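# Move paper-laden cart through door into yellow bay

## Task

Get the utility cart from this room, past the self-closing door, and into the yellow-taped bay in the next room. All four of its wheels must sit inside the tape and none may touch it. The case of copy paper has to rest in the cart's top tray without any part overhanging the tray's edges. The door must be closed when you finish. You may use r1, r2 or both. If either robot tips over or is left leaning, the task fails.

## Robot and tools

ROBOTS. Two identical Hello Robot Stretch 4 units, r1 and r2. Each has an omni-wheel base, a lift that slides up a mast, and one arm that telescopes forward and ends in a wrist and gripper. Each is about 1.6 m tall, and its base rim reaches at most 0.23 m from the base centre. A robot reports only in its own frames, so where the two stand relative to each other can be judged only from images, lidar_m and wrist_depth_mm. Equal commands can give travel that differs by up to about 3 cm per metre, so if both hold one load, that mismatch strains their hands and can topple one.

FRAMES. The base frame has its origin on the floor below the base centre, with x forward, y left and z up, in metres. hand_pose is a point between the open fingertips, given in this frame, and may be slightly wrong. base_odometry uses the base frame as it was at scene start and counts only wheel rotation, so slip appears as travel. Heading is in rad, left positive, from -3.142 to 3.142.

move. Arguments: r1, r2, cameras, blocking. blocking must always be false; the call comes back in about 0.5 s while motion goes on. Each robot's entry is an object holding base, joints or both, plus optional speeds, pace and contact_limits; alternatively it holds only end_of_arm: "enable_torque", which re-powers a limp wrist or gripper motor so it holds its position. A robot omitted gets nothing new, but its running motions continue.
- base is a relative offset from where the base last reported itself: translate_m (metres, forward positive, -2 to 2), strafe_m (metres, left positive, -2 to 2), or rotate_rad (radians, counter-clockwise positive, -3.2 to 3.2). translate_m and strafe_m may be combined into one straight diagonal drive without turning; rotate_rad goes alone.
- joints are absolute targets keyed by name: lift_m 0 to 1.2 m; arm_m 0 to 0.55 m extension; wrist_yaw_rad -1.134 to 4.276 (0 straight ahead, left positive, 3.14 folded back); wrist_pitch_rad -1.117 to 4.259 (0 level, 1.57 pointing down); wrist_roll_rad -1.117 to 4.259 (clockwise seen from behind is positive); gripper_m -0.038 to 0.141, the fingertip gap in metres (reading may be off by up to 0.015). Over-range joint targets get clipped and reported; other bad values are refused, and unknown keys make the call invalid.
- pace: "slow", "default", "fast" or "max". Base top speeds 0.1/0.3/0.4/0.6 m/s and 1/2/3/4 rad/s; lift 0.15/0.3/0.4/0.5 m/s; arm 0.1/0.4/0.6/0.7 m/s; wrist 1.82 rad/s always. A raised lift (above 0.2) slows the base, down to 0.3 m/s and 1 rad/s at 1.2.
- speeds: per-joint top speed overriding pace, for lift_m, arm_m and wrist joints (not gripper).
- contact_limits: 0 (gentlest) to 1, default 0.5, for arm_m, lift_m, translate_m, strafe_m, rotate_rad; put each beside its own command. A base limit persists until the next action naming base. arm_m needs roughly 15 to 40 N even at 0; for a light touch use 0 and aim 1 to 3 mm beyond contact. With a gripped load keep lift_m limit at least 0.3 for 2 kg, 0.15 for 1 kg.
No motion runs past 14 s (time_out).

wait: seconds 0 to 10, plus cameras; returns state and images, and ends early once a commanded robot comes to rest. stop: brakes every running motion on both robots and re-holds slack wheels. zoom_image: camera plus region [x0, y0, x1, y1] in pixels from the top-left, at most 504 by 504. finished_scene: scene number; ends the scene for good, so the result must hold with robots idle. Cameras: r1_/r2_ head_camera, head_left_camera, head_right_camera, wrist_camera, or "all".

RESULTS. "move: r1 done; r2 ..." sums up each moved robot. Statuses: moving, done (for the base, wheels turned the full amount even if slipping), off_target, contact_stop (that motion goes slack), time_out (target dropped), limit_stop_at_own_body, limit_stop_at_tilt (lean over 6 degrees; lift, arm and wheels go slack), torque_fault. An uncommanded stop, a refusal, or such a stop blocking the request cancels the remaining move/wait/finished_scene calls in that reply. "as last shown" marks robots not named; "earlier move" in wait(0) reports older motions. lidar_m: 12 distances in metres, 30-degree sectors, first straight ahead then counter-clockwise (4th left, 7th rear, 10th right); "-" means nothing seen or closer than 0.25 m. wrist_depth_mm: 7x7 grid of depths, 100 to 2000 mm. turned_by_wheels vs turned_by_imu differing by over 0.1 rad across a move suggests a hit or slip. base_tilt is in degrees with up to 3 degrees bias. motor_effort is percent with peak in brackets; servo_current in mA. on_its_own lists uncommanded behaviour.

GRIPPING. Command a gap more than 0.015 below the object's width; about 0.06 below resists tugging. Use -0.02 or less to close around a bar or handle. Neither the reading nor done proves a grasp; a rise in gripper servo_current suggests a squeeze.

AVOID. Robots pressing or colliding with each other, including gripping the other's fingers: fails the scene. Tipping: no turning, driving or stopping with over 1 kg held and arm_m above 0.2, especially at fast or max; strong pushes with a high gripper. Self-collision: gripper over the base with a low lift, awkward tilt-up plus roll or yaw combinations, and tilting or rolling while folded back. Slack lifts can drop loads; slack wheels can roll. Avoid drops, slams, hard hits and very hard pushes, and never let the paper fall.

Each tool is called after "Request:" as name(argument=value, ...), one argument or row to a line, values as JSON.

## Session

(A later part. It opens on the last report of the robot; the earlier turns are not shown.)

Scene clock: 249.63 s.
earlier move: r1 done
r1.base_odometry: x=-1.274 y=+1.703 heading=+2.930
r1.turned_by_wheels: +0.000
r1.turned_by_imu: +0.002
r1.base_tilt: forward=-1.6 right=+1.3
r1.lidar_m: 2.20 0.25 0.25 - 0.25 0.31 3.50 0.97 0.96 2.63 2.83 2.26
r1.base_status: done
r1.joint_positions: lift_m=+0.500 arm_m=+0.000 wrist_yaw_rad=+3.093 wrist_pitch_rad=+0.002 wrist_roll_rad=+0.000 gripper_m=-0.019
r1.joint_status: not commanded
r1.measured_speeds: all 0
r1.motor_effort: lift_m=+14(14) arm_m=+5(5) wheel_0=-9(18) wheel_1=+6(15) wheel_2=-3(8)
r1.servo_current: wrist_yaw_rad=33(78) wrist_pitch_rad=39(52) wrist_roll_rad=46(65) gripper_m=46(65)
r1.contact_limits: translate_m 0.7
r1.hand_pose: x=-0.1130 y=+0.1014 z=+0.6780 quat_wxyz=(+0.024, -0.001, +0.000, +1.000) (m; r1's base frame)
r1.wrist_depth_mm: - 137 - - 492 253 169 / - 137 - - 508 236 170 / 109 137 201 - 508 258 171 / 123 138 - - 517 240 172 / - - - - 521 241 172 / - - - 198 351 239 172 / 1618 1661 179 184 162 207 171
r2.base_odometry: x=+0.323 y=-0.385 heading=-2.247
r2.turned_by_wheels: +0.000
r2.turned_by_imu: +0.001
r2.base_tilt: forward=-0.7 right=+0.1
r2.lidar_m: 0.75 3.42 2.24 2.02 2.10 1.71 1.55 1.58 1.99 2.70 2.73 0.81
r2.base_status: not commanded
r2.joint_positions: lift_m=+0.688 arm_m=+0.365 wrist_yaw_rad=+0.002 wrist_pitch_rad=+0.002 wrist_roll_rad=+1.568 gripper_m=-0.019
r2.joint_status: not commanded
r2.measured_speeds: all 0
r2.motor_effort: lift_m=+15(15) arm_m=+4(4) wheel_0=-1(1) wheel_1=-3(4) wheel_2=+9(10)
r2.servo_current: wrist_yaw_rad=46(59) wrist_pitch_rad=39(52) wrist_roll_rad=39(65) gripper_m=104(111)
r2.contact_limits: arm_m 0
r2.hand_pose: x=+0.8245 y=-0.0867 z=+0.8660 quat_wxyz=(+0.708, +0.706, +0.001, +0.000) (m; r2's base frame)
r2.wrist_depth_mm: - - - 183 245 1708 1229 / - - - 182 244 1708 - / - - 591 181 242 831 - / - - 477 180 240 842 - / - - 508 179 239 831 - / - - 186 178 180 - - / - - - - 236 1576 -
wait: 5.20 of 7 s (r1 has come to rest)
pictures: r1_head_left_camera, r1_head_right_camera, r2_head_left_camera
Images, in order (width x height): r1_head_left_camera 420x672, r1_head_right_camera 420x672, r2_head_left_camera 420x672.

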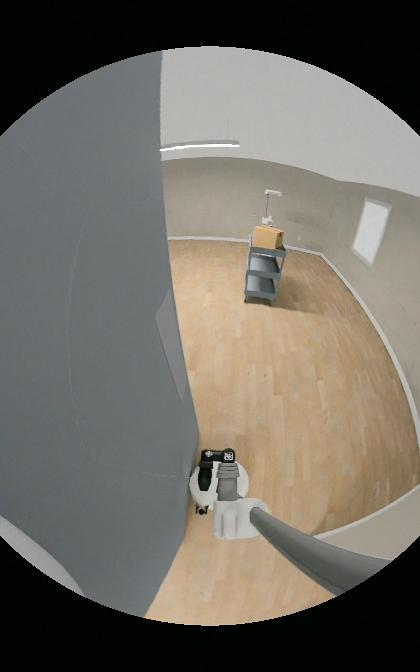

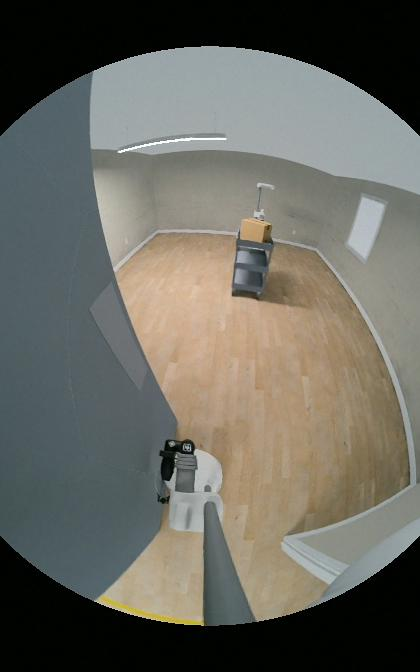

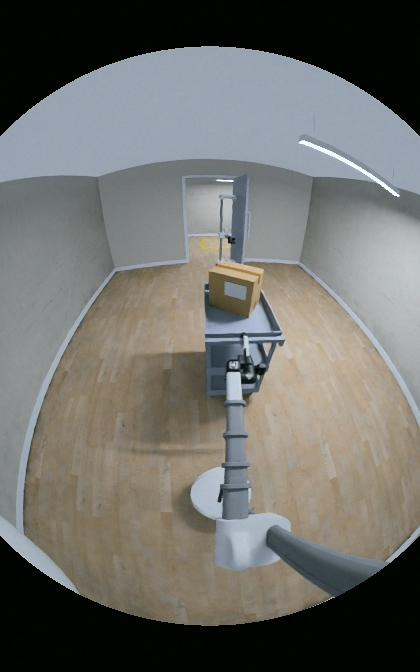

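Request:
move(
  r1={"base":{"strafe_m":0.4},"pace":"slow"},
  blocking=false,
  cameras=[],
)

Request:
wait(
  seconds=7,
  cameras=["r1_head_left_camera","r1_head_right_camera","r2_head_left_camera","r2_head_camera"],
)

Request:
zoom_image(
  camera="r2_head_camera",
  region=[60, 0, 360, 220],
)

Scene clock: 254.73 s.
move: r1 moving
r1.base_odometry: x=-1.278 y=+1.689 heading=+2.930
r1.turned_by_wheels: +0.000
r1.turned_by_imu: -0.001
r1.base_tilt: forward=-1.6 right=+1.2
r1.lidar_m: 2.22 0.27 0.25 - 0.25 0.30 3.52 1.04 0.98 2.66 2.84 2.22
r1.base_status: strafe_m moving
r1.joint_positions: lift_m=+0.500 arm_m=+0.000 wrist_yaw_rad=+3.093 wrist_pitch_rad=+0.002 wrist_roll_rad=+0.000 gripper_m=-0.019
r1.joint_status: not commanded
r1.measured_speeds: translate_m=+0.000 strafe_m=+0.056 rotate_rad=+0.002 lift_m=+0.000 arm_m=+0.000 wrist_yaw_rad=+0.000 wrist_pitch_rad=+0.000 wrist_roll_rad=+0.000
r1.motor_effort: lift_m=+14(14) arm_m=+5(5) wheel_0=-17(19) wheel_1=+11(13) wheel_2=-2(2)
r1.servo_current: wrist_yaw_rad=39(52) wrist_pitch_rad=39(46) wrist_roll_rad=46(65) gripper_m=52(59)
r1.hand_pose: x=-0.1130 y=+0.1014 z=+0.6780 quat_wxyz=(+0.024, -0.001, +0.000, +1.000) (m; r1's base frame)
r1.wrist_depth_mm: - 137 - - 404 246 - / - 137 - - 466 230 167 / 109 138 202 - 477 251 168 / 123 138 - - 477 232 169 / - - - - 477 234 169 / - - - 198 330 232 169 / 1708 1618 179 183 162 203 -
r2: as last shown
r2.turned_by_imu: +0.000
r2.base_tilt: forward=-0.6 right=+0.1
r2.lidar_m: 0.73 3.42 2.25 2.02 2.07 1.74 1.56 1.60 2.03 2.69 2.72 0.81
r2.servo_current: wrist_yaw_rad=46(52) wrist_pitch_rad=39(46) wrist_roll_rad=39(65) gripper_m=111(111)
r2.contact_limits: arm_m 0
r2.wrist_depth_mm: - - - 184 244 1661 1229 / - - - 182 244 1661 - / - - 585 181 243 831 - / - - 477 180 240 866 - / - - 508 179 239 831 - / - - 186 178 181 - - / - - - - 236 1618 -
pictures: none
No camera images: "cameras" was empty.

Scene clock: 261.73 s.
earlier move: r1 contact_stop
r1.base_odometry: x=-1.266 y=+1.721 heading=+2.957
r1.turned_by_wheels: +0.027
r1.turned_by_imu: +0.029
r1.base_tilt: forward=-1.6 right=+1.3
r1.lidar_m: 2.22 0.25 0.25 - 0.25 0.35 3.52 0.93 0.94 2.60 2.81 2.24
r1.base_status: strafe_m contact_stop
r1.joint_positions: lift_m=+0.500 arm_m=+0.000 wrist_yaw_rad=+3.093 wrist_pitch_rad=+0.002 wrist_roll_rad=+0.000 gripper_m=-0.019
r1.joint_status: not commanded
r1.measured_speeds: translate_m=-0.002 strafe_m=-0.019 rotate_rad=+0.011 lift_m=+0.000 arm_m=+0.000 wrist_yaw_rad=+0.000 wrist_pitch_rad=+0.000 wrist_roll_rad=+0.000
r1.on_its_own: the wheels are slack since a contact_stop
r1.motor_effort: lift_m=+15(15) arm_m=+4(5) wheel_0=+2(28) wheel_1=+1(26) wheel_2=+0(4)
r1.servo_current: wrist_yaw_rad=39(78) wrist_pitch_rad=39(52) wrist_roll_rad=59(78) gripper_m=52(59)
r1.hand_pose: x=-0.1129 y=+0.1015 z=+0.6779 quat_wxyz=(+0.025, -0.001, +0.000, +1.000) (m; r1's base frame)
r1.wrist_depth_mm: 136 138 - - - 259 - / 112 139 - - - 241 168 / 115 139 264 - - 265 169 / 136 153 - - - 245 170 / - - - - - 246 170 / - - - 198 375 246 169 / 1708 1618 179 183 162 207 -
r2.base_odometry: x=+0.323 y=-0.385 heading=-2.247
r2.turned_by_wheels: +0.000
r2.turned_by_imu: +0.001
r2.base_tilt: forward=-0.7 right=+0.1
r2.lidar_m: 0.74 3.40 2.21 2.01 2.07 1.71 1.59 1.61 2.02 2.70 2.73 0.82
r2.base_status: not commanded
r2.joint_positions: lift_m=+0.688 arm_m=+0.365 wrist_yaw_rad=+0.002 wrist_pitch_rad=+0.002 wrist_roll_rad=+1.568 gripper_m=-0.019
r2.joint_status: not commanded
r2.measured_speeds: all 0
r2.motor_effort: lift_m=+15(15) arm_m=+3(4) wheel_0=-1(1) wheel_1=-3(4) wheel_2=+9(10)
r2.servo_current: wrist_yaw_rad=52(65) wrist_pitch_rad=39(46) wrist_roll_rad=39(65) gripper_m=104(111)
r2.contact_limits: arm_m 0
r2.hand_pose: x=+0.8245 y=-0.0867 z=+0.8660 quat_wxyz=(+0.708, +0.706, +0.001, +0.000) (m; r2's base frame)
r2.wrist_depth_mm: - - - 185 245 1661 1205 / - - - 182 244 1708 - / - - 585 182 242 831 - / - - 477 180 240 842 - / - - 508 179 239 831 - / - - 186 178 180 - - / - - - - 236 1661 -
wait: 7.00 s; no rest
pictures: r1_head_left_camera, r1_head_right_camera, r2_head_camera, r2_head_left_camera
Images, in order (width x height): r1_head_left_camera 420x672, r1_head_right_camera 420x672, r2_head_camera 420x560, r2_head_left_camera 420x672.

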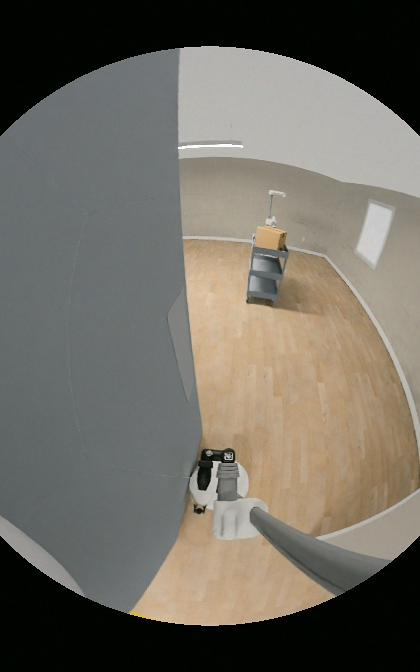

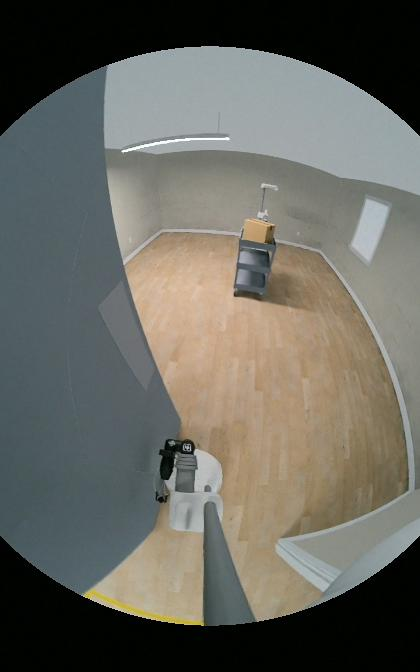

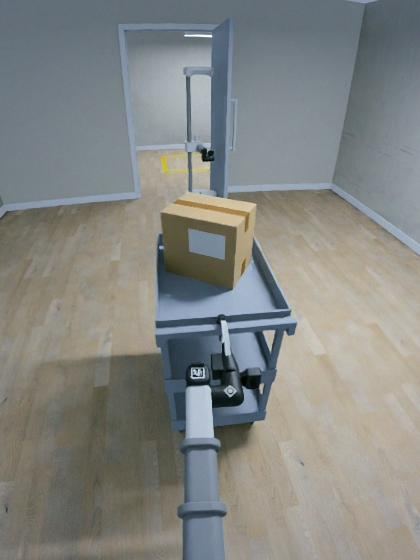

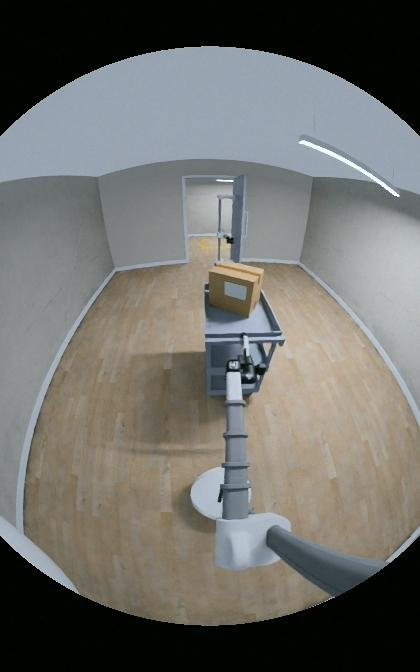

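Scaled by 1.680 from the camera's 420x560 image, which has a finer 1200x1600 frame.

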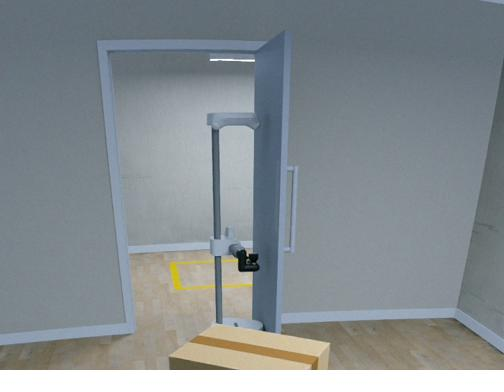

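Request:
move(
  r1={"base":{"translate_m":0.14,"strafe_m":0.12},"pace":"slow","contact_limits":{"translate_m":0.9}},
  blocking=false,
  cameras=[],
)

Request:
wait(
  seconds=5,
  cameras=[],
)

Request:
move(
  r1={"base":{"strafe_m":0.3},"pace":"slow","contact_limits":{"strafe_m":0.8}},
  blocking=false,
  cameras=[],
)

Request:
wait(
  seconds=5,
  cameras=["r1_head_left_camera","r2_head_left_camera","r2_head_camera"],
)

Request:
zoom_image(
  camera="r2_head_camera",
  region=[60, 0, 360, 220],
)

Scene clock: 275.10 s.
earlier move: r1 contact_stop
move: r1 moving
r1.base_odometry: x=-1.268 y=+1.744 heading=+2.975
r1.turned_by_wheels: +0.018
r1.turned_by_imu: +0.018
r1.base_tilt: forward=-1.6 right=+1.3
r1.lidar_m: 2.22 0.25 0.25 - 0.25 0.35 3.52 0.91 0.95 2.60 2.83 2.24
r1.base_status: earlier strafe_m contact_stop (by the wheels' count: -0.028 of +0.400); translate_m moving; strafe_m moving
r1.joint_positions: lift_m=+0.500 arm_m=+0.000 wrist_yaw_rad=+3.093 wrist_pitch_rad=+0.002 wrist_roll_rad=+0.000 gripper_m=-0.019
r1.joint_status: not commanded
r1.measured_speeds: translate_m=+0.040 strafe_m=+0.034 rotate_rad=-0.002 lift_m=+0.000 arm_m=+0.000 wrist_yaw_rad=+0.000 wrist_pitch_rad=+0.000 wrist_roll_rad=+0.000
r1.motor_effort: lift_m=+15(15) arm_m=+4(5) wheel_0=-8(8) wheel_1=+13(15) wheel_2=-7(9)
r1.servo_current: wrist_yaw_rad=52(78) wrist_pitch_rad=46(46) wrist_roll_rad=52(65) gripper_m=52(59)
r1.contact_limits: translate_m 0.9
r1.hand_pose: x=-0.1129 y=+0.1015 z=+0.6779 quat_wxyz=(+0.025, -0.001, +0.000, +1.000) (m; r1's base frame)
r1.wrist_depth_mm: - 138 - - - 294 177 / 111 139 - - - 271 179 / 115 139 263 - - 304 181 / 137 153 - - - 277 182 / - - - - - 274 182 / - - - 198 462 276 181 / 1708 1661 179 183 154 228 181
r2: as last shown
r2.base_tilt: forward=-0.7 right=+0.0
r2.lidar_m: 0.77 3.39 2.24 2.02 2.07 1.70 1.56 1.59 2.01 2.69 2.73 0.80
r2.motor_effort: lift_m=+15(15) arm_m=+4(4) wheel_0=-1(1) wheel_1=-4(4) wheel_2=+9(10)
r2.servo_current: wrist_yaw_rad=52(59) wrist_pitch_rad=39(39) wrist_roll_rad=39(52) gripper_m=104(111)
r2.contact_limits: arm_m 0
r2.wrist_depth_mm: - - - 185 245 1661 1229 / - - - 183 242 1708 - / - - 585 181 241 831 - / - - 477 180 240 842 - / - - 508 179 238 842 - / - - 186 178 181 - - / - - - - 236 1618 -
pictures: none
No camera images: "cameras" was empty.

Scene clock: 277.67 s.
earlier move: r1 done
r1.base_odometry: x=-1.415 y=+1.655 heading=+2.975
r1.turned_by_wheels: +0.000
r1.turned_by_imu: +0.001
r1.base_tilt: forward=-1.6 right=+1.2
r1.lidar_m: 2.11 0.26 0.25 - 0.25 0.29 3.90 1.09 1.13 2.71 2.98 2.12
r1.base_status: done
r1.joint_positions: lift_m=+0.500 arm_m=+0.000 wrist_yaw_rad=+3.093 wrist_pitch_rad=+0.002 wrist_roll_rad=+0.000 gripper_m=-0.019
r1.joint_status: not commanded
r1.measured_speeds: all 0
r1.motor_effort: lift_m=+15(15) arm_m=+5(5) wheel_0=-6(11) wheel_1=+9(17) wheel_2=-2(9)
r1.servo_current: wrist_yaw_rad=52(78) wrist_pitch_rad=46(52) wrist_roll_rad=59(65) gripper_m=52(65)
r1.contact_limits: translate_m 0.9
r1.hand_pose: x=-0.1129 y=+0.1015 z=+0.6779 quat_wxyz=(+0.025, -0.001, +0.000, +1.000) (m; r1's base frame)
r1.wrist_depth_mm: - 138 - - 357 201 - / 111 138 - - 364 202 - / 115 139 262 - 366 204 - / 136 153 - - 368 205 - / - - - - 368 206 162 / - - - 198 277 206 - / 1756 1618 179 180 170 181 -
r2.base_odometry: x=+0.323 y=-0.385 heading=-2.247
r2.turned_by_wheels: +0.000
r2.turned_by_imu: +0.000
r2.base_tilt: forward=-0.7 right=+0.1
r2.lidar_m: 0.74 3.39 2.26 2.01 2.08 1.73 1.57 1.58 2.03 2.69 2.74 0.82
r2.base_status: not commanded
r2.joint_positions: lift_m=+0.688 arm_m=+0.365 wrist_yaw_rad=+0.002 wrist_pitch_rad=+0.002 wrist_roll_rad=+1.568 gripper_m=-0.019
r2.joint_status: not commanded
r2.measured_speeds: all 0
r2.motor_effort: lift_m=+15(15) arm_m=+4(4) wheel_0=+0(1) wheel_1=-3(4) wheel_2=+10(10)
r2.servo_current: wrist_yaw_rad=39(65) wrist_pitch_rad=39(46) wrist_roll_rad=39(59) gripper_m=98(111)
r2.contact_limits: arm_m 0
r2.hand_pose: x=+0.8245 y=-0.0867 z=+0.8660 quat_wxyz=(+0.708, +0.706, +0.001, +0.000) (m; r2's base frame)
r2.wrist_depth_mm: - - - 185 245 1756 1229 / - - - 182 244 1708 - / - - 585 181 242 820 - / - - 477 180 240 842 - / - - 512 179 238 831 - / - - 185 178 180 - - / - - - - 236 1576 -
wait: 2.57 of 5 s (r1 has come to rest)
pictures: none
No camera images: "cameras" was empty.

Scene clock: 278.17 s.
move: r1 moving
r1.base_odometry: x=-1.417 y=+1.641 heading=+2.975
r1.turned_by_wheels: +0.000
r1.turned_by_imu: +0.000
r1.base_tilt: forward=-1.6 right=+1.3
r1.lidar_m: 2.12 0.27 0.25 - 0.25 0.28 3.95 1.10 1.13 2.73 2.91 2.12
r1.base_status: strafe_m moving
r1.joint_positions: lift_m=+0.500 arm_m=+0.000 wrist_yaw_rad=+3.093 wrist_pitch_rad=+0.002 wrist_roll_rad=+0.000 gripper_m=-0.019
r1.joint_status: not commanded
r1.measured_speeds: translate_m=+0.000 strafe_m=+0.055 rotate_rad=+0.000 lift_m=+0.000 arm_m=+0.000 wrist_yaw_rad=+0.000 wrist_pitch_rad=+0.000 wrist_roll_rad=+0.000
r1.motor_effort: lift_m=+15(15) arm_m=+4(5) wheel_0=-13(15) wheel_1=+9(12) wheel_2=-1(1)
r1.servo_current: wrist_yaw_rad=59(65) wrist_pitch_rad=39(46) wrist_roll_rad=39(59) gripper_m=52(59)
r1.contact_limits: strafe_m 0.8
r1.hand_pose: x=-0.1129 y=+0.1015 z=+0.6779 quat_wxyz=(+0.025, -0.001, +0.000, +1.000) (m; r1's base frame)
r1.wrist_depth_mm: - 138 - - 342 198 - / 111 138 - - 347 199 - / 115 139 262 - 349 201 - / 136 152 - - 355 201 - / - - - - 355 203 161 / - - - 199 268 202 - / 1708 1618 179 180 170 180 -
r2: as last shown
r2.lidar_m: 0.72 3.42 2.20 1.97 2.09 1.73 1.57 1.59 1.99 2.69 2.74 0.80
r2.motor_effort: lift_m=+15(15) arm_m=+3(4) wheel_0=-1(1) wheel_1=-3(3) wheel_2=+9(10)
r2.servo_current: wrist_yaw_rad=52(65) wrist_pitch_rad=39(46) wrist_roll_rad=39(52) gripper_m=104(104)
r2.contact_limits: arm_m 0
r2.wrist_depth_mm: - - - 183 246 1661 1205 / - - - 183 243 1708 - / - - 591 182 242 820 - / - - 477 180 241 854 - / - - 508 179 238 842 - / - - 186 178 180 - - / - - - - 236 1576 -
pictures: none
No camera images: "cameras" was empty.

Scene clock: 281.80 s.
earlier move: r1 done
r1.base_odometry: x=-1.464 y=+1.361 heading=+2.976
r1.turned_by_wheels: +0.001
r1.turned_by_imu: +0.000
r1.base_tilt: forward=-1.6 right=+1.3
r1.lidar_m: 2.14 0.31 0.25 - 0.25 0.28 0.66 1.11 1.11 2.75 3.02 2.13
r1.base_status: done
r1.joint_positions: lift_m=+0.500 arm_m=+0.000 wrist_yaw_rad=+3.092 wrist_pitch_rad=+0.002 wrist_roll_rad=+0.000 gripper_m=-0.019
r1.joint_status: not commanded
r1.measured_speeds: all 0
r1.motor_effort: lift_m=+16(16) arm_m=+4(5) wheel_0=-29(33) wheel_1=+28(36) wheel_2=+3(5)
r1.servo_current: wrist_yaw_rad=46(65) wrist_pitch_rad=39(52) wrist_roll_rad=46(65) gripper_m=52(59)
r1.contact_limits: strafe_m 0.8
r1.hand_pose: x=-0.1129 y=+0.1016 z=+0.6779 quat_wxyz=(+0.025, -0.001, +0.000, +1.000) (m; r1's base frame)
r1.wrist_depth_mm: 135 138 - - 332 200 - / - 138 - - 340 201 - / 113 138 230 - 342 202 163 / 131 144 - - 345 204 - / - - - - 347 204 164 / - - - 198 268 205 164 / 1756 1618 179 179 171 183 -
r2.base_odometry: x=+0.323 y=-0.385 heading=-2.247
r2.turned_by_wheels: +0.000
r2.turned_by_imu: +0.001
r2.base_tilt: forward=-0.6 right=+0.1
r2.lidar_m: 0.74 3.41 2.26 2.01 2.06 1.74 1.58 1.60 2.01 2.69 2.72 0.82
r2.base_status: not commanded
r2.joint_positions: lift_m=+0.688 arm_m=+0.365 wrist_yaw_rad=+0.002 wrist_pitch_rad=+0.002 wrist_roll_rad=+1.568 gripper_m=-0.019
r2.joint_status: not commanded
r2.measured_speeds: all 0
r2.motor_effort: lift_m=+15(15) arm_m=+4(4) wheel_0=-1(1) wheel_1=-4(4) wheel_2=+9(10)
r2.servo_current: wrist_yaw_rad=52(65) wrist_pitch_rad=39(46) wrist_roll_rad=39(65) gripper_m=104(111)
r2.contact_limits: arm_m 0
r2.hand_pose: x=+0.8245 y=-0.0867 z=+0.8660 quat_wxyz=(+0.708, +0.706, +0.001, +0.000) (m; r2's base frame)
r2.wrist_depth_mm: - - - 184 245 1661 1229 / - - - 183 243 1661 - / - - 585 182 242 831 - / - - 477 180 241 842 - / - - 508 179 239 842 - / - - 186 177 180 - - / - - - - 236 1618 -
wait: 3.63 of 5 s (r1 has come to rest)
pictures: r1_head_left_camera, r2_head_camera, r2_head_left_camera
Images, in order (width x height): r1_head_left_camera 420x672, r2_head_camera 420x560, r2_head_left_camera 420x672.

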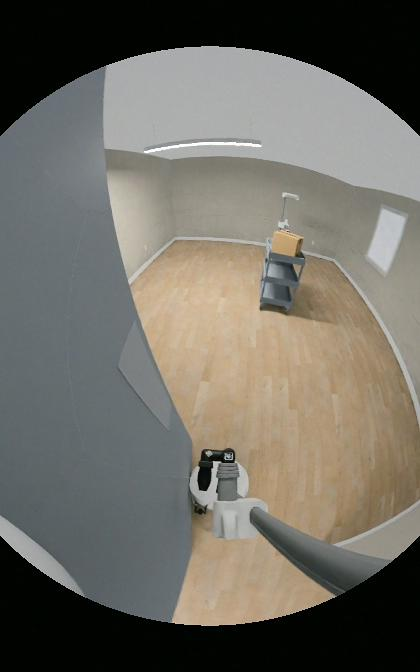

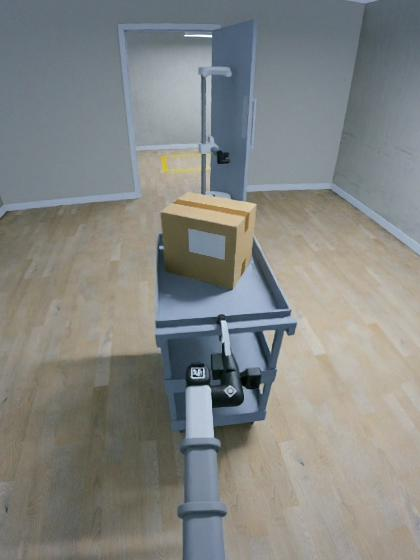

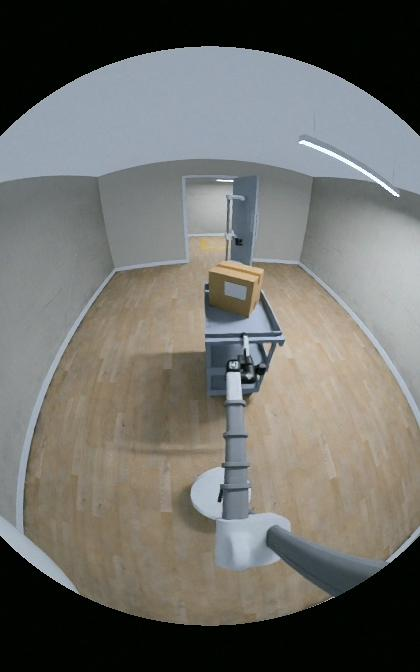

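Scaled by 1.680 from the camera's 420x560 image, which has a finer 1200x1600 frame.

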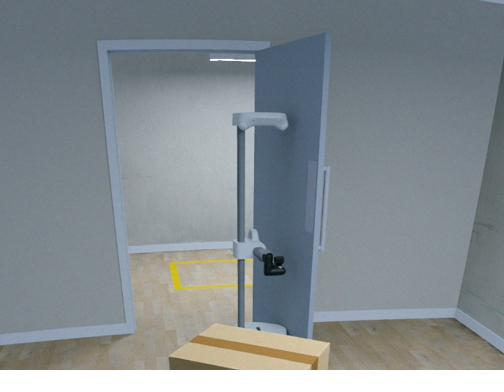

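Request:
move(
  r1={"base":{"strafe_m":0.25,"translate_m":-0.03},"pace":"slow","contact_limits":{"strafe_m":0.9}},
  blocking=false,
  cameras=[],
)

Request:
wait(
  seconds=5,
  cameras=["r1_head_left_camera","r1_head_right_camera","r2_head_left_camera","r2_head_camera"],
)

Request:
zoom_image(
  camera="r2_head_camera",
  region=[60, 0, 360, 220],
)

Scene clock: 288.73 s.
move: r1 moving
r1.base_odometry: x=-1.465 y=+1.347 heading=+2.976
r1.turned_by_wheels: +0.001
r1.turned_by_imu: -0.004
r1.base_tilt: forward=-1.6 right=+1.3
r1.lidar_m: 2.11 0.30 0.25 - 0.25 0.26 0.65 1.13 1.14 2.77 3.00 2.14
r1.base_status: translate_m moving; strafe_m moving
r1.joint_positions: lift_m=+0.500 arm_m=+0.000 wrist_yaw_rad=+3.092 wrist_pitch_rad=+0.002 wrist_roll_rad=+0.000 gripper_m=-0.019
r1.joint_status: not commanded
r1.measured_speeds: translate_m=-0.005 strafe_m=+0.054 rotate_rad=-0.004 lift_m=+0.000 arm_m=+0.000 wrist_yaw_rad=+0.000 wrist_pitch_rad=+0.000 wrist_roll_rad=+0.000
r1.motor_effort: lift_m=+16(16) arm_m=+4(4) wheel_0=-29(31) wheel_1=+33(33) wheel_2=+5(7)
r1.servo_current: wrist_yaw_rad=59(65) wrist_pitch_rad=46(46) wrist_roll_rad=39(72) gripper_m=52(59)
r1.contact_limits: strafe_m 0.9
r1.hand_pose: x=-0.1129 y=+0.1016 z=+0.6779 quat_wxyz=(+0.025, -0.001, +0.000, +1.000) (m; r1's base frame)
r1.wrist_depth_mm: 135 138 - - 332 200 - / - 138 - - 338 201 - / 113 138 230 - 340 204 163 / 132 145 - - 340 203 - / - - - - 345 204 164 / - - - 200 268 204 164 / 1708 1618 180 180 171 182 -
r2: as last shown
r2.turned_by_imu: +0.000
r2.lidar_m: 0.74 3.42 2.23 2.02 2.06 1.73 1.56 1.61 2.04 2.70 2.73 0.82
r2.motor_effort: lift_m=+15(15) arm_m=+4(4) wheel_0=+0(1) wheel_1=-3(4) wheel_2=+9(10)
r2.servo_current: wrist_yaw_rad=39(46) wrist_pitch_rad=46(52) wrist_roll_rad=52(59) gripper_m=104(104)
r2.contact_limits: arm_m 0
r2.wrist_depth_mm: - - - 184 245 1708 1229 / - - - 183 243 1661 - / - - 580 181 243 831 - / - - 473 181 240 820 - / - - 512 179 239 842 - / - - 185 178 180 - - / - - - - 236 1661 -
pictures: none
No camera images: "cameras" was empty.

Scene clock: 291.93 s.
earlier move: r1 done
r1.base_odometry: x=-1.475 y=+1.111 heading=+2.977
r1.turned_by_wheels: +0.000
r1.turned_by_imu: -0.075
r1.base_tilt: forward=-1.6 right=+1.3
r1.lidar_m: 2.15 0.33 0.25 - 0.25 0.26 0.56 1.20 1.12 2.74 2.91 2.17
r1.base_status: done
r1.joint_positions: lift_m=+0.500 arm_m=+0.000 wrist_yaw_rad=+3.092 wrist_pitch_rad=+0.002 wrist_roll_rad=+0.000 gripper_m=-0.019
r1.joint_status: not commanded
r1.measured_speeds: all 0
r1.motor_effort: lift_m=+16(16) arm_m=+5(5) wheel_0=-31(33) wheel_1=+33(35) wheel_2=+9(10)
r1.servo_current: wrist_yaw_rad=52(72) wrist_pitch_rad=39(52) wrist_roll_rad=52(72) gripper_m=59(59)
r1.contact_limits: strafe_m 0.9
r1.hand_pose: x=-0.1129 y=+0.1016 z=+0.6779 quat_wxyz=(+0.025, -0.001, +0.000, +1.000) (m; r1's base frame)
r1.wrist_depth_mm: 135 137 - - 297 193 - / - 138 - - 304 195 - / 113 138 230 - 306 196 162 / 131 145 - - 307 198 - / - - - - 309 198 163 / - - - 198 251 198 163 / 1708 1618 179 180 178 179 -
r2.base_odometry: x=+0.323 y=-0.385 heading=-2.247
r2.turned_by_wheels: +0.000
r2.turned_by_imu: +0.000
r2.base_tilt: forward=-0.7 right=+0.0
r2.lidar_m: 0.76 3.43 2.22 2.03 2.08 1.73 1.56 1.61 1.97 2.68 2.74 0.82
r2.base_status: not commanded
r2.joint_positions: lift_m=+0.688 arm_m=+0.365 wrist_yaw_rad=+0.002 wrist_pitch_rad=+0.002 wrist_roll_rad=+1.568 gripper_m=-0.019
r2.joint_status: not commanded
r2.measured_speeds: all 0
r2.motor_effort: lift_m=+15(15) arm_m=+4(4) wheel_0=-1(1) wheel_1=-4(4) wheel_2=+10(10)
r2.servo_current: wrist_yaw_rad=46(65) wrist_pitch_rad=39(52) wrist_roll_rad=46(59) gripper_m=98(111)
r2.contact_limits: arm_m 0
r2.hand_pose: x=+0.8245 y=-0.0867 z=+0.8660 quat_wxyz=(+0.708, +0.706, +0.001, +0.000) (m; r2's base frame)
r2.wrist_depth_mm: - - - 183 245 1661 1229 / - - - 182 243 1708 - / - - 591 182 240 831 - / - - 477 181 240 842 - / - - 508 179 237 831 - / - - 186 178 181 - - / - - - - 236 1618 -
wait: 3.20 of 5 s (r1 has come to rest)
pictures: r1_head_left_camera, r1_head_right_camera, r2_head_camera, r2_head_left_camera
Images, in order (width x height): r1_head_left_camera 420x672, r1_head_right_camera 420x672, r2_head_camera 420x560, r2_head_left_camera 420x672.

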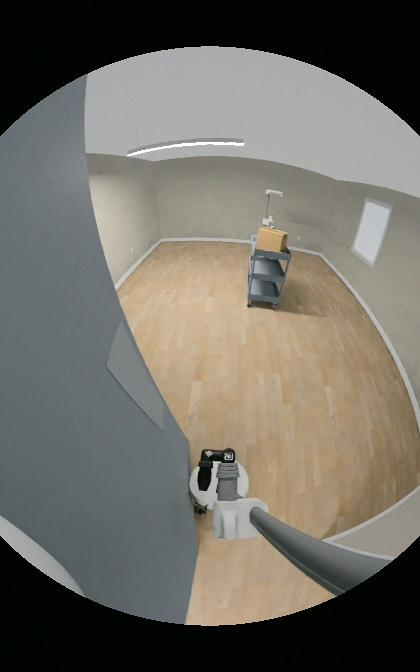

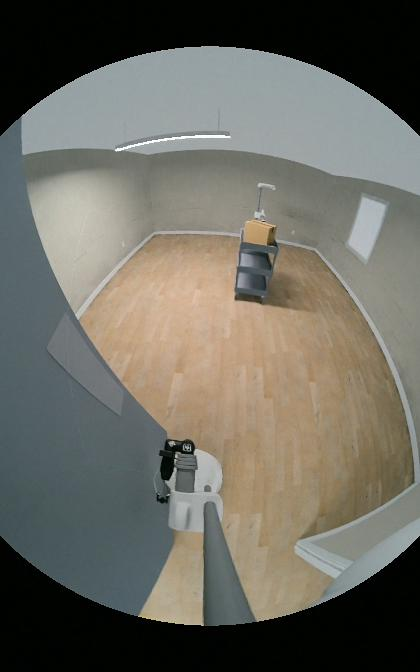

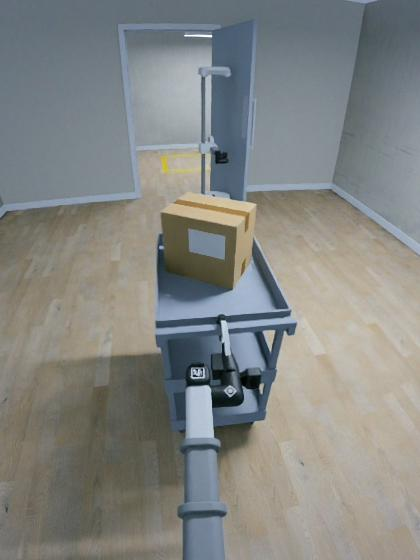

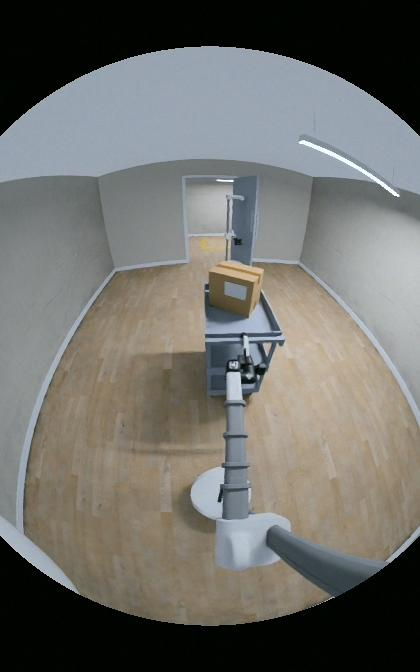

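Scaled by 1.680 from the camera's 420x560 image, which has a finer 1200x1600 frame.

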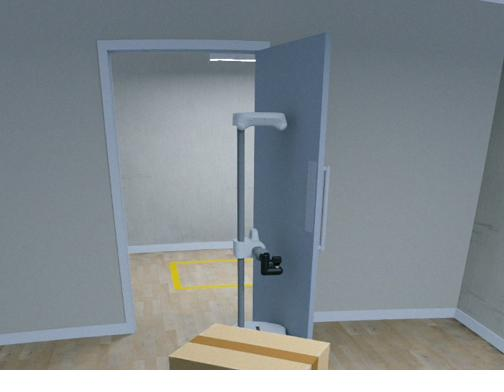

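Request:
move(
  r2={"base":{"rotate_rad":0.2},"pace":"slow"},
  blocking=false,
  cameras=[],
)

Request:
wait(
  seconds=3,
  cameras=["r2_head_left_camera","r2_head_camera","r1_head_right_camera"],
)

Scene clock: 317.17 s.
move: r2 moving
r1: as last shown
r1.turned_by_imu: +0.000
r1.lidar_m: 2.15 0.33 0.25 - 0.25 0.26 0.54 1.23 1.10 2.77 2.91 2.18
r1.motor_effort: lift_m=+16(16) arm_m=+4(5) wheel_0=-31(31) wheel_1=+33(33) wheel_2=+9(9)
r1.servo_current: wrist_yaw_rad=52(59) wrist_pitch_rad=39(46) wrist_roll_rad=46(52) gripper_m=52(52)
r1.contact_limits: strafe_m 0.9
r1.wrist_depth_mm: 135 137 - - 298 193 - / - 138 - - 304 196 - / 113 138 230 - 306 196 162 / 131 145 - - 306 198 - / - - - - 310 198 163 / - - - 198 250 198 163 / 1756 1618 179 179 179 179 -
r2.base_odometry: x=+0.323 y=-0.385 heading=-2.127
r2.turned_by_wheels: +0.120
r2.turned_by_imu: +0.117
r2.base_tilt: forward=-0.7 right=+0.1
r2.lidar_m: 0.77 2.94 2.14 2.00 2.12 1.65 1.58 1.61 2.20 2.68 2.79 0.76
r2.base_status: rotate_rad moving
r2.joint_positions: lift_m=+0.688 arm_m=+0.365 wrist_yaw_rad=-0.009 wrist_pitch_rad=+0.003 wrist_roll_rad=+1.568 gripper_m=-0.019
r2.joint_status: not commanded
r2.measured_speeds: translate_m=+0.001 strafe_m=-0.004 rotate_rad=+0.432 lift_m=-0.001 arm_m=+0.000 wrist_yaw_rad=+0.000 wrist_pitch_rad=+0.010 wrist_roll_rad=+0.000
r2.motor_effort: lift_m=+16(16) arm_m=+6(6) wheel_0=-13(18) wheel_1=-7(12) wheel_2=-19(19)
r2.servo_current: wrist_yaw_rad=65(65) wrist_pitch_rad=39(46) wrist_roll_rad=39(59) gripper_m=85(111)
r2.contact_limits: arm_m 0
r2.hand_pose: x=+0.8234 y=-0.0899 z=+0.8654 quat_wxyz=(+0.708, +0.706, -0.002, -0.004) (m; r2's base frame)
r2.wrist_depth_mm: - - - 160 219 1661 - / - - 559 162 221 741 - / - 466 452 163 224 820 - / - - 500 166 226 831 - / - - 554 169 229 - - / - - 188 171 181 - - / - - - - 236 1537 492
pictures: none
No camera images: "cameras" was empty.

Scene clock: 318.17 s.
earlier move: r2 done
r1.base_odometry: x=-1.475 y=+1.111 heading=+2.977
r1.turned_by_wheels: +0.000
r1.turned_by_imu: +0.000
r1.base_tilt: forward=-1.6 right=+1.3
r1.lidar_m: 2.18 0.31 0.25 - 0.25 0.26 0.54 1.20 1.11 2.75 2.91 2.16
r1.base_status: not commanded
r1.joint_positions: lift_m=+0.500 arm_m=+0.000 wrist_yaw_rad=+3.092 wrist_pitch_rad=+0.002 wrist_roll_rad=+0.000 gripper_m=-0.019
r1.joint_status: not commanded
r1.measured_speeds: all 0
r1.motor_effort: lift_m=+16(16) arm_m=+4(5) wheel_0=-31(31) wheel_1=+33(33) wheel_2=+9(9)
r1.servo_current: wrist_yaw_rad=46(65) wrist_pitch_rad=39(52) wrist_roll_rad=39(65) gripper_m=52(59)
r1.contact_limits: strafe_m 0.9
r1.hand_pose: x=-0.1129 y=+0.1016 z=+0.6779 quat_wxyz=(+0.025, -0.001, +0.000, +1.000) (m; r1's base frame)
r1.wrist_depth_mm: 136 137 - - 297 194 - / - 138 - - 301 195 - / 113 138 229 - 306 196 162 / 132 144 - - 307 197 - / - - - - 310 198 163 / - - - 197 250 199 164 / 1756 1576 179 179 179 179 -
r2.base_odometry: x=+0.323 y=-0.385 heading=-2.047
r2.turned_by_wheels: +0.080
r2.turned_by_imu: +0.078
r2.base_tilt: forward=-0.7 right=+0.0
r2.lidar_m: 0.76 2.74 2.04 1.99 2.09 1.64 1.57 1.67 2.44 2.70 2.87 0.75
r2.base_status: done
r2.joint_positions: lift_m=+0.688 arm_m=+0.365 wrist_yaw_rad=+0.001 wrist_pitch_rad=+0.004 wrist_roll_rad=+1.568 gripper_m=-0.019
r2.joint_status: not commanded
r2.measured_speeds: all 0
r2.motor_effort: lift_m=+16(16) arm_m=+4(6) wheel_0=+1(18) wheel_1=+0(12) wheel_2=+1(19)
r2.servo_current: wrist_yaw_rad=52(72) wrist_pitch_rad=39(46) wrist_roll_rad=52(65) gripper_m=78(111)
r2.contact_limits: arm_m 0
r2.hand_pose: x=+0.8243 y=-0.0872 z=+0.8653 quat_wxyz=(+0.708, +0.706, +0.002, -0.001) (m; r2's base frame)
r2.wrist_depth_mm: - 473 452 130 184 - - / - 404 410 135 193 - - / - 500 473 142 205 - - / - - 564 151 216 - - / - - - 158 226 1808 - / - - 188 169 182 1576 488 / - - - - - 1537 1182
wait: 1.00 of 3 s (r2 has come to rest)
pictures: r1_head_right_camera, r2_head_camera, r2_head_left_camera
Images, in order (width x height): r1_head_right_camera 420x672, r2_head_camera 420x560, r2_head_left_camera 420x672.

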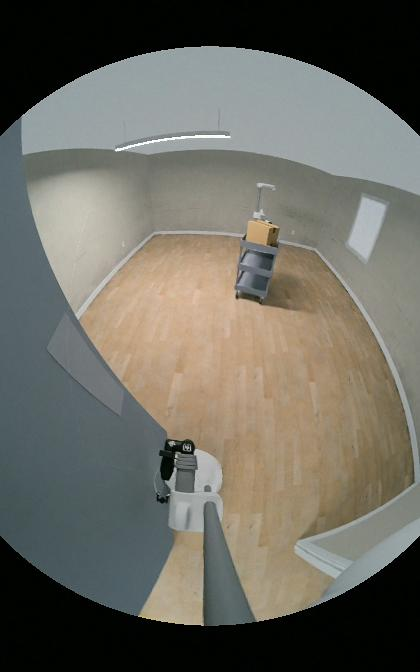

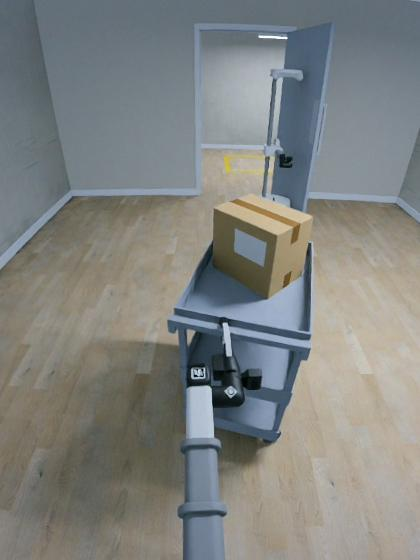

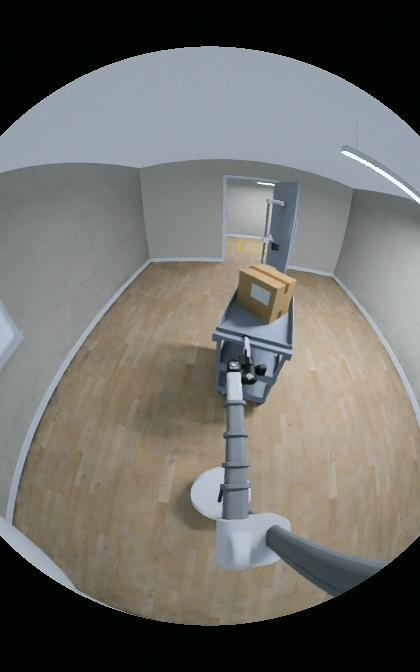

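Request:
move(
  r2={"base":{"translate_m":-0.7,"strafe_m":0.02},"pace":"slow"},
  blocking=false,
  cameras=[],
)

Request:
wait(
  seconds=9,
  cameras=["r2_head_left_camera","r2_head_camera"],
)

Scene clock: 329.13 s.
move: r2 moving
r1: as last shown
r1.lidar_m: 2.19 0.34 0.25 - 0.25 0.25 0.54 1.23 1.11 2.76 2.92 2.17
r1.motor_effort: lift_m=+16(16) arm_m=+4(5) wheel_0=-30(31) wheel_1=+33(33) wheel_2=+9(9)
r1.servo_current: wrist_yaw_rad=26(65) wrist_pitch_rad=39(46) wrist_roll_rad=39(65) gripper_m=46(59)
r1.contact_limits: strafe_m 0.9
r1.wrist_depth_mm: 136 138 - - 300 193 - / - 138 - - 303 195 - / 113 138 229 - 307 196 162 / 131 144 - - 307 198 - / - - - - 309 198 163 / - - - 198 251 198 163 / 1708 1618 179 179 179 179 -
r2.base_odometry: x=+0.329 y=-0.375 heading=-2.047
r2.turned_by_wheels: +0.000
r2.turned_by_imu: +0.000
r2.base_tilt: forward=-0.6 right=+0.1
r2.lidar_m: 0.74 2.75 2.07 2.01 2.10 1.60 1.57 1.65 2.42 2.68 2.88 0.74
r2.base_status: translate_m moving; strafe_m moving
r2.joint_positions: lift_m=+0.688 arm_m=+0.365 wrist_yaw_rad=+0.001 wrist_pitch_rad=+0.004 wrist_roll_rad=+1.568 gripper_m=-0.019
r2.joint_status: not commanded
r2.measured_speeds: translate_m=-0.049 strafe_m=+0.001 rotate_rad=+0.002 lift_m=+0.000 arm_m=+0.000 wrist_yaw_rad=+0.000 wrist_pitch_rad=+0.000 wrist_roll_rad=+0.000
r2.motor_effort: lift_m=+16(16) arm_m=+4(5) wheel_0=-7(8) wheel_1=-8(9) wheel_2=+10(10)
r2.servo_current: wrist_yaw_rad=52(59) wrist_pitch_rad=46(52) wrist_roll_rad=39(52) gripper_m=85(91)
r2.contact_limits: arm_m 0
r2.hand_pose: x=+0.8243 y=-0.0872 z=+0.8653 quat_wxyz=(+0.708, +0.706, +0.002, -0.001) (m; r2's base frame)
r2.wrist_depth_mm: - 477 452 130 183 - - / - 407 413 135 193 - - / - 508 473 142 205 - - / - - 559 151 214 - - / - - - 158 226 1863 - / - - 189 169 182 1576 488 / - - - - - 1537 1205
pictures: none
No camera images: "cameras" was empty.

Scene clock: 336.93 s.
earlier move: r2 done
r1.base_odometry: x=-1.475 y=+1.111 heading=+2.977
r1.turned_by_wheels: +0.000
r1.turned_by_imu: +0.000
r1.base_tilt: forward=-1.6 right=+1.3
r1.lidar_m: 2.80 0.32 0.25 - 0.25 0.25 0.52 1.19 1.11 2.75 2.91 2.86
r1.base_status: not commanded
r1.joint_positions: lift_m=+0.500 arm_m=+0.000 wrist_yaw_rad=+3.092 wrist_pitch_rad=+0.002 wrist_roll_rad=+0.000 gripper_m=-0.019
r1.joint_status: not commanded
r1.measured_speeds: all 0
r1.motor_effort: lift_m=+16(16) arm_m=+4(5) wheel_0=-31(32) wheel_1=+33(33) wheel_2=+9(9)
r1.servo_current: wrist_yaw_rad=46(72) wrist_pitch_rad=46(52) wrist_roll_rad=33(72) gripper_m=59(65)
r1.contact_limits: strafe_m 0.9
r1.hand_pose: x=-0.1129 y=+0.1016 z=+0.6779 quat_wxyz=(+0.025, -0.001, +0.000, +1.000) (m; r1's base frame)
r1.wrist_depth_mm: 136 137 - - 297 194 - / - 138 - - 304 195 - / 113 138 230 - 306 196 162 / 132 145 - - 307 198 - / - - - - 309 198 163 / - - - 199 250 198 163 / 1708 1618 179 180 178 179 -
r2.base_odometry: x=+0.662 y=+0.227 heading=-2.047
r2.turned_by_wheels: +0.000
r2.turned_by_imu: +0.004
r2.base_tilt: forward=-0.7 right=+0.1
r2.lidar_m: 0.72 2.78 2.11 2.08 1.19 0.90 0.88 0.96 1.35 2.67 2.82 0.79
r2.base_status: done
r2.joint_positions: lift_m=+0.688 arm_m=+0.365 wrist_yaw_rad=+0.002 wrist_pitch_rad=+0.004 wrist_roll_rad=+1.569 gripper_m=-0.019
r2.joint_status: not commanded
r2.measured_speeds: all 0
r2.motor_effort: lift_m=+16(17) arm_m=+5(5) wheel_0=-3(11) wheel_1=-4(9) wheel_2=+8(14)
r2.servo_current: wrist_yaw_rad=52(59) wrist_pitch_rad=46(52) wrist_roll_rad=59(65) gripper_m=78(91)
r2.contact_limits: arm_m 0
r2.hand_pose: x=+0.8244 y=-0.0869 z=+0.8652 quat_wxyz=(+0.708, +0.706, +0.002, -0.001) (m; r2's base frame)
r2.wrist_depth_mm: - - - 182 245 1618 1160 / - - - 180 241 1618 - / - - 539 179 238 809 - / - - 477 236 236 842 - / - - 512 174 234 831 - / - - 189 172 181 - - / - - - - 229 1576 -
wait: 7.80 of 9 s (r2 has come to rest)
pictures: r2_head_camera, r2_head_left_camera
Images, in order (width x height): r2_head_camera 420x560, r2_head_left_camera 420x672.

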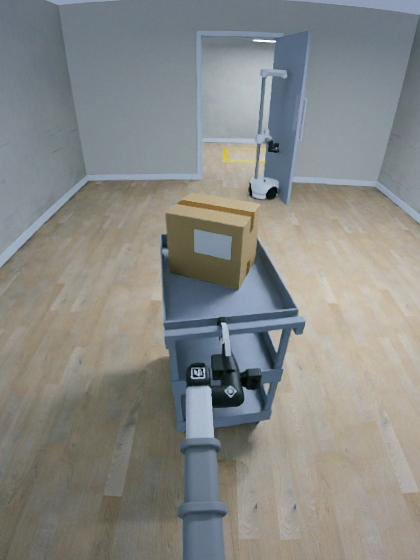

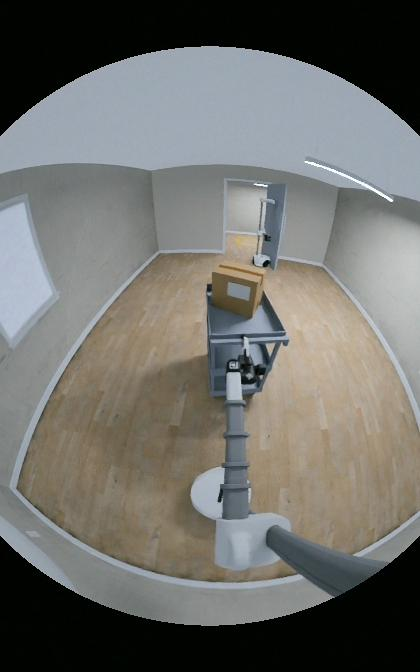

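Request:
move(
  r2={"base":{"translate_m":0.6,"strafe_m":0.02},"pace":"slow"},
  blocking=false,
  cameras=[],
)

Request:
wait(
  seconds=8,
  cameras=["r2_head_left_camera","r2_head_camera","r1_head_right_camera"],
)

Scene clock: 392.40 s.
move: r2 moving
r1: as last shown
r1.lidar_m: 2.81 0.33 0.25 - 0.25 0.25 0.53 1.21 1.10 2.77 2.92 2.84
r1.motor_effort: lift_m=+16(16) arm_m=+4(5) wheel_0=-31(31) wheel_1=+33(33) wheel_2=+9(9)
r1.servo_current: wrist_yaw_rad=46(65) wrist_pitch_rad=39(46) wrist_roll_rad=65(72) gripper_m=59(59)
r1.contact_limits: strafe_m 0.9
r1.wrist_depth_mm: 136 137 - - 300 193 - / - 138 - - 303 195 - / 113 138 230 - 304 196 162 / 132 144 - - 307 197 - / - - - - 309 198 163 / - - - 199 250 198 163 / 1756 1618 179 180 179 179 -
r2.base_odometry: x=+0.657 y=+0.217 heading=-2.046
r2.turned_by_wheels: +0.001
r2.turned_by_imu: +0.001
r2.base_tilt: forward=-0.7 right=+0.0
r2.lidar_m: 0.74 2.80 2.10 2.07 1.19 0.91 0.87 0.96 1.38 2.67 2.85 0.81
r2.base_status: translate_m moving; strafe_m moving
r2.joint_positions: lift_m=+0.688 arm_m=+0.365 wrist_yaw_rad=+0.002 wrist_pitch_rad=+0.004 wrist_roll_rad=+1.569 gripper_m=-0.019
r2.joint_status: not commanded
r2.measured_speeds: translate_m=+0.048 strafe_m=+0.001 rotate_rad=+0.000 lift_m=+0.000 arm_m=+0.000 wrist_yaw_rad=+0.000 wrist_pitch_rad=+0.000 wrist_roll_rad=+0.000
r2.motor_effort: lift_m=+16(16) arm_m=+5(5) wheel_0=+8(11) wheel_1=+7(7) wheel_2=-9(11)
r2.servo_current: wrist_yaw_rad=52(65) wrist_pitch_rad=39(46) wrist_roll_rad=52(59) gripper_m=85(85)
r2.contact_limits: arm_m 0
r2.hand_pose: x=+0.8244 y=-0.0869 z=+0.8652 quat_wxyz=(+0.708, +0.706, +0.002, -0.001) (m; r2's base frame)
r2.wrist_depth_mm: - - - 180 243 1618 1138 / - - - 179 239 1756 - / - - 539 177 238 809 - / - - 477 235 236 831 - / - - 517 174 234 842 - / - - 188 171 180 - - / - - - - 229 1576 -
pictures: none
No camera images: "cameras" was empty.

Scene clock: 399.20 s.
earlier move: r2 done
r1.base_odometry: x=-1.475 y=+1.111 heading=+2.977
r1.turned_by_wheels: +0.000
r1.turned_by_imu: +0.000
r1.base_tilt: forward=-1.6 right=+1.3
r1.lidar_m: 2.24 0.31 0.25 - 0.25 0.25 0.55 1.24 1.09 2.75 2.91 2.26
r1.base_status: not commanded
r1.joint_positions: lift_m=+0.500 arm_m=+0.000 wrist_yaw_rad=+3.092 wrist_pitch_rad=+0.002 wrist_roll_rad=+0.000 gripper_m=-0.019
r1.joint_status: not commanded
r1.measured_speeds: all 0
r1.motor_effort: lift_m=+16(16) arm_m=+4(5) wheel_0=-31(31) wheel_1=+33(33) wheel_2=+9(9)
r1.servo_current: wrist_yaw_rad=52(78) wrist_pitch_rad=39(52) wrist_roll_rad=46(72) gripper_m=52(65)
r1.contact_limits: strafe_m 0.9
r1.hand_pose: x=-0.1129 y=+0.1016 z=+0.6779 quat_wxyz=(+0.025, -0.001, +0.000, +1.000) (m; r1's base frame)
r1.wrist_depth_mm: 135 138 - - 297 194 - / - 138 - - 303 195 - / 113 138 229 - 304 196 162 / 132 144 - - 307 197 - / - - - - 310 199 163 / - - - 199 250 198 163 / 1708 1618 179 179 179 179 -
r2.base_odometry: x=+0.405 y=-0.315 heading=-2.046
r2.turned_by_wheels: +0.000
r2.turned_by_imu: +0.002
r2.base_tilt: forward=-0.7 right=+0.1
r2.lidar_m: 0.74 2.72 2.03 1.97 1.99 1.52 1.46 1.60 2.26 2.74 2.91 0.76
r2.base_status: done
r2.joint_positions: lift_m=+0.688 arm_m=+0.365 wrist_yaw_rad=+0.000 wrist_pitch_rad=+0.004 wrist_roll_rad=+1.569 gripper_m=-0.019
r2.joint_status: not commanded
r2.measured_speeds: all 0
r2.motor_effort: lift_m=+16(17) arm_m=+5(5) wheel_0=+8(13) wheel_1=+6(10) wheel_2=-4(14)
r2.servo_current: wrist_yaw_rad=52(65) wrist_pitch_rad=46(52) wrist_roll_rad=46(59) gripper_m=78(91)
r2.contact_limits: arm_m 0
r2.hand_pose: x=+0.8242 y=-0.0874 z=+0.8652 quat_wxyz=(+0.708, +0.706, +0.001, -0.001) (m; r2's base frame)
r2.wrist_depth_mm: - - - 156 213 1661 - / - - 530 158 217 798 - / - 459 449 162 222 820 - / - - 500 164 225 831 - / - - 564 168 230 - - / - - 189 171 181 1661 - / - - - - - 1576 484
wait: 6.80 of 8 s (r2 has come to rest)
pictures: r1_head_right_camera, r2_head_camera, r2_head_left_camera
Images, in order (width x height): r1_head_right_camera 420x672, r2_head_camera 420x560, r2_head_left_camera 420x672.

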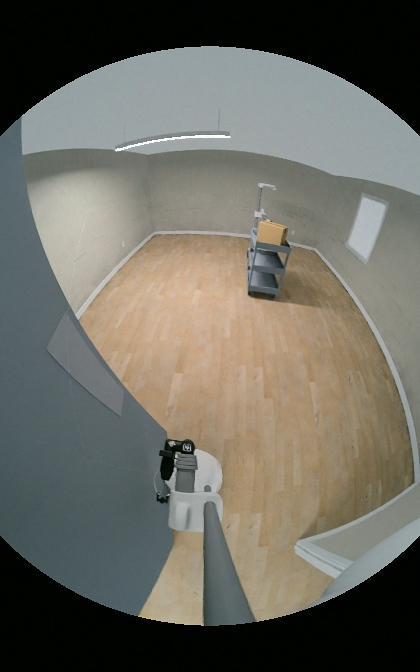

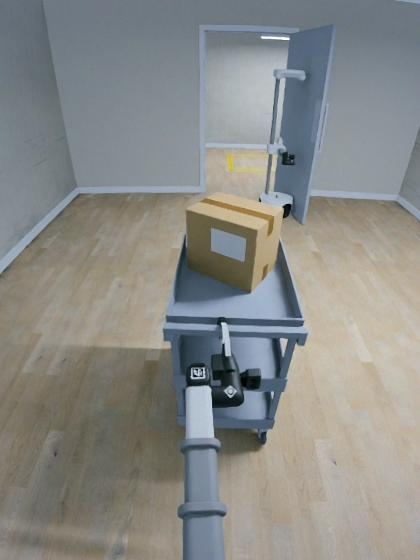

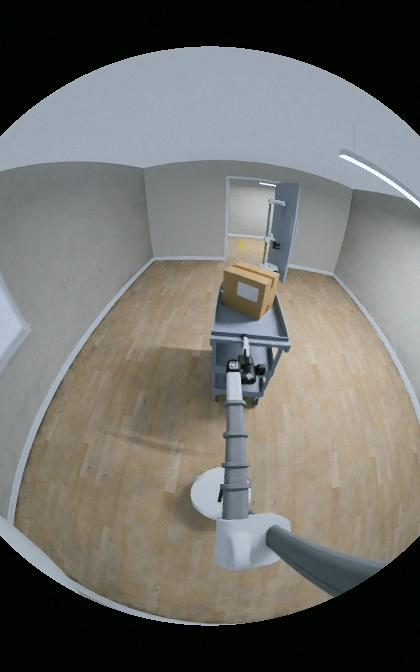

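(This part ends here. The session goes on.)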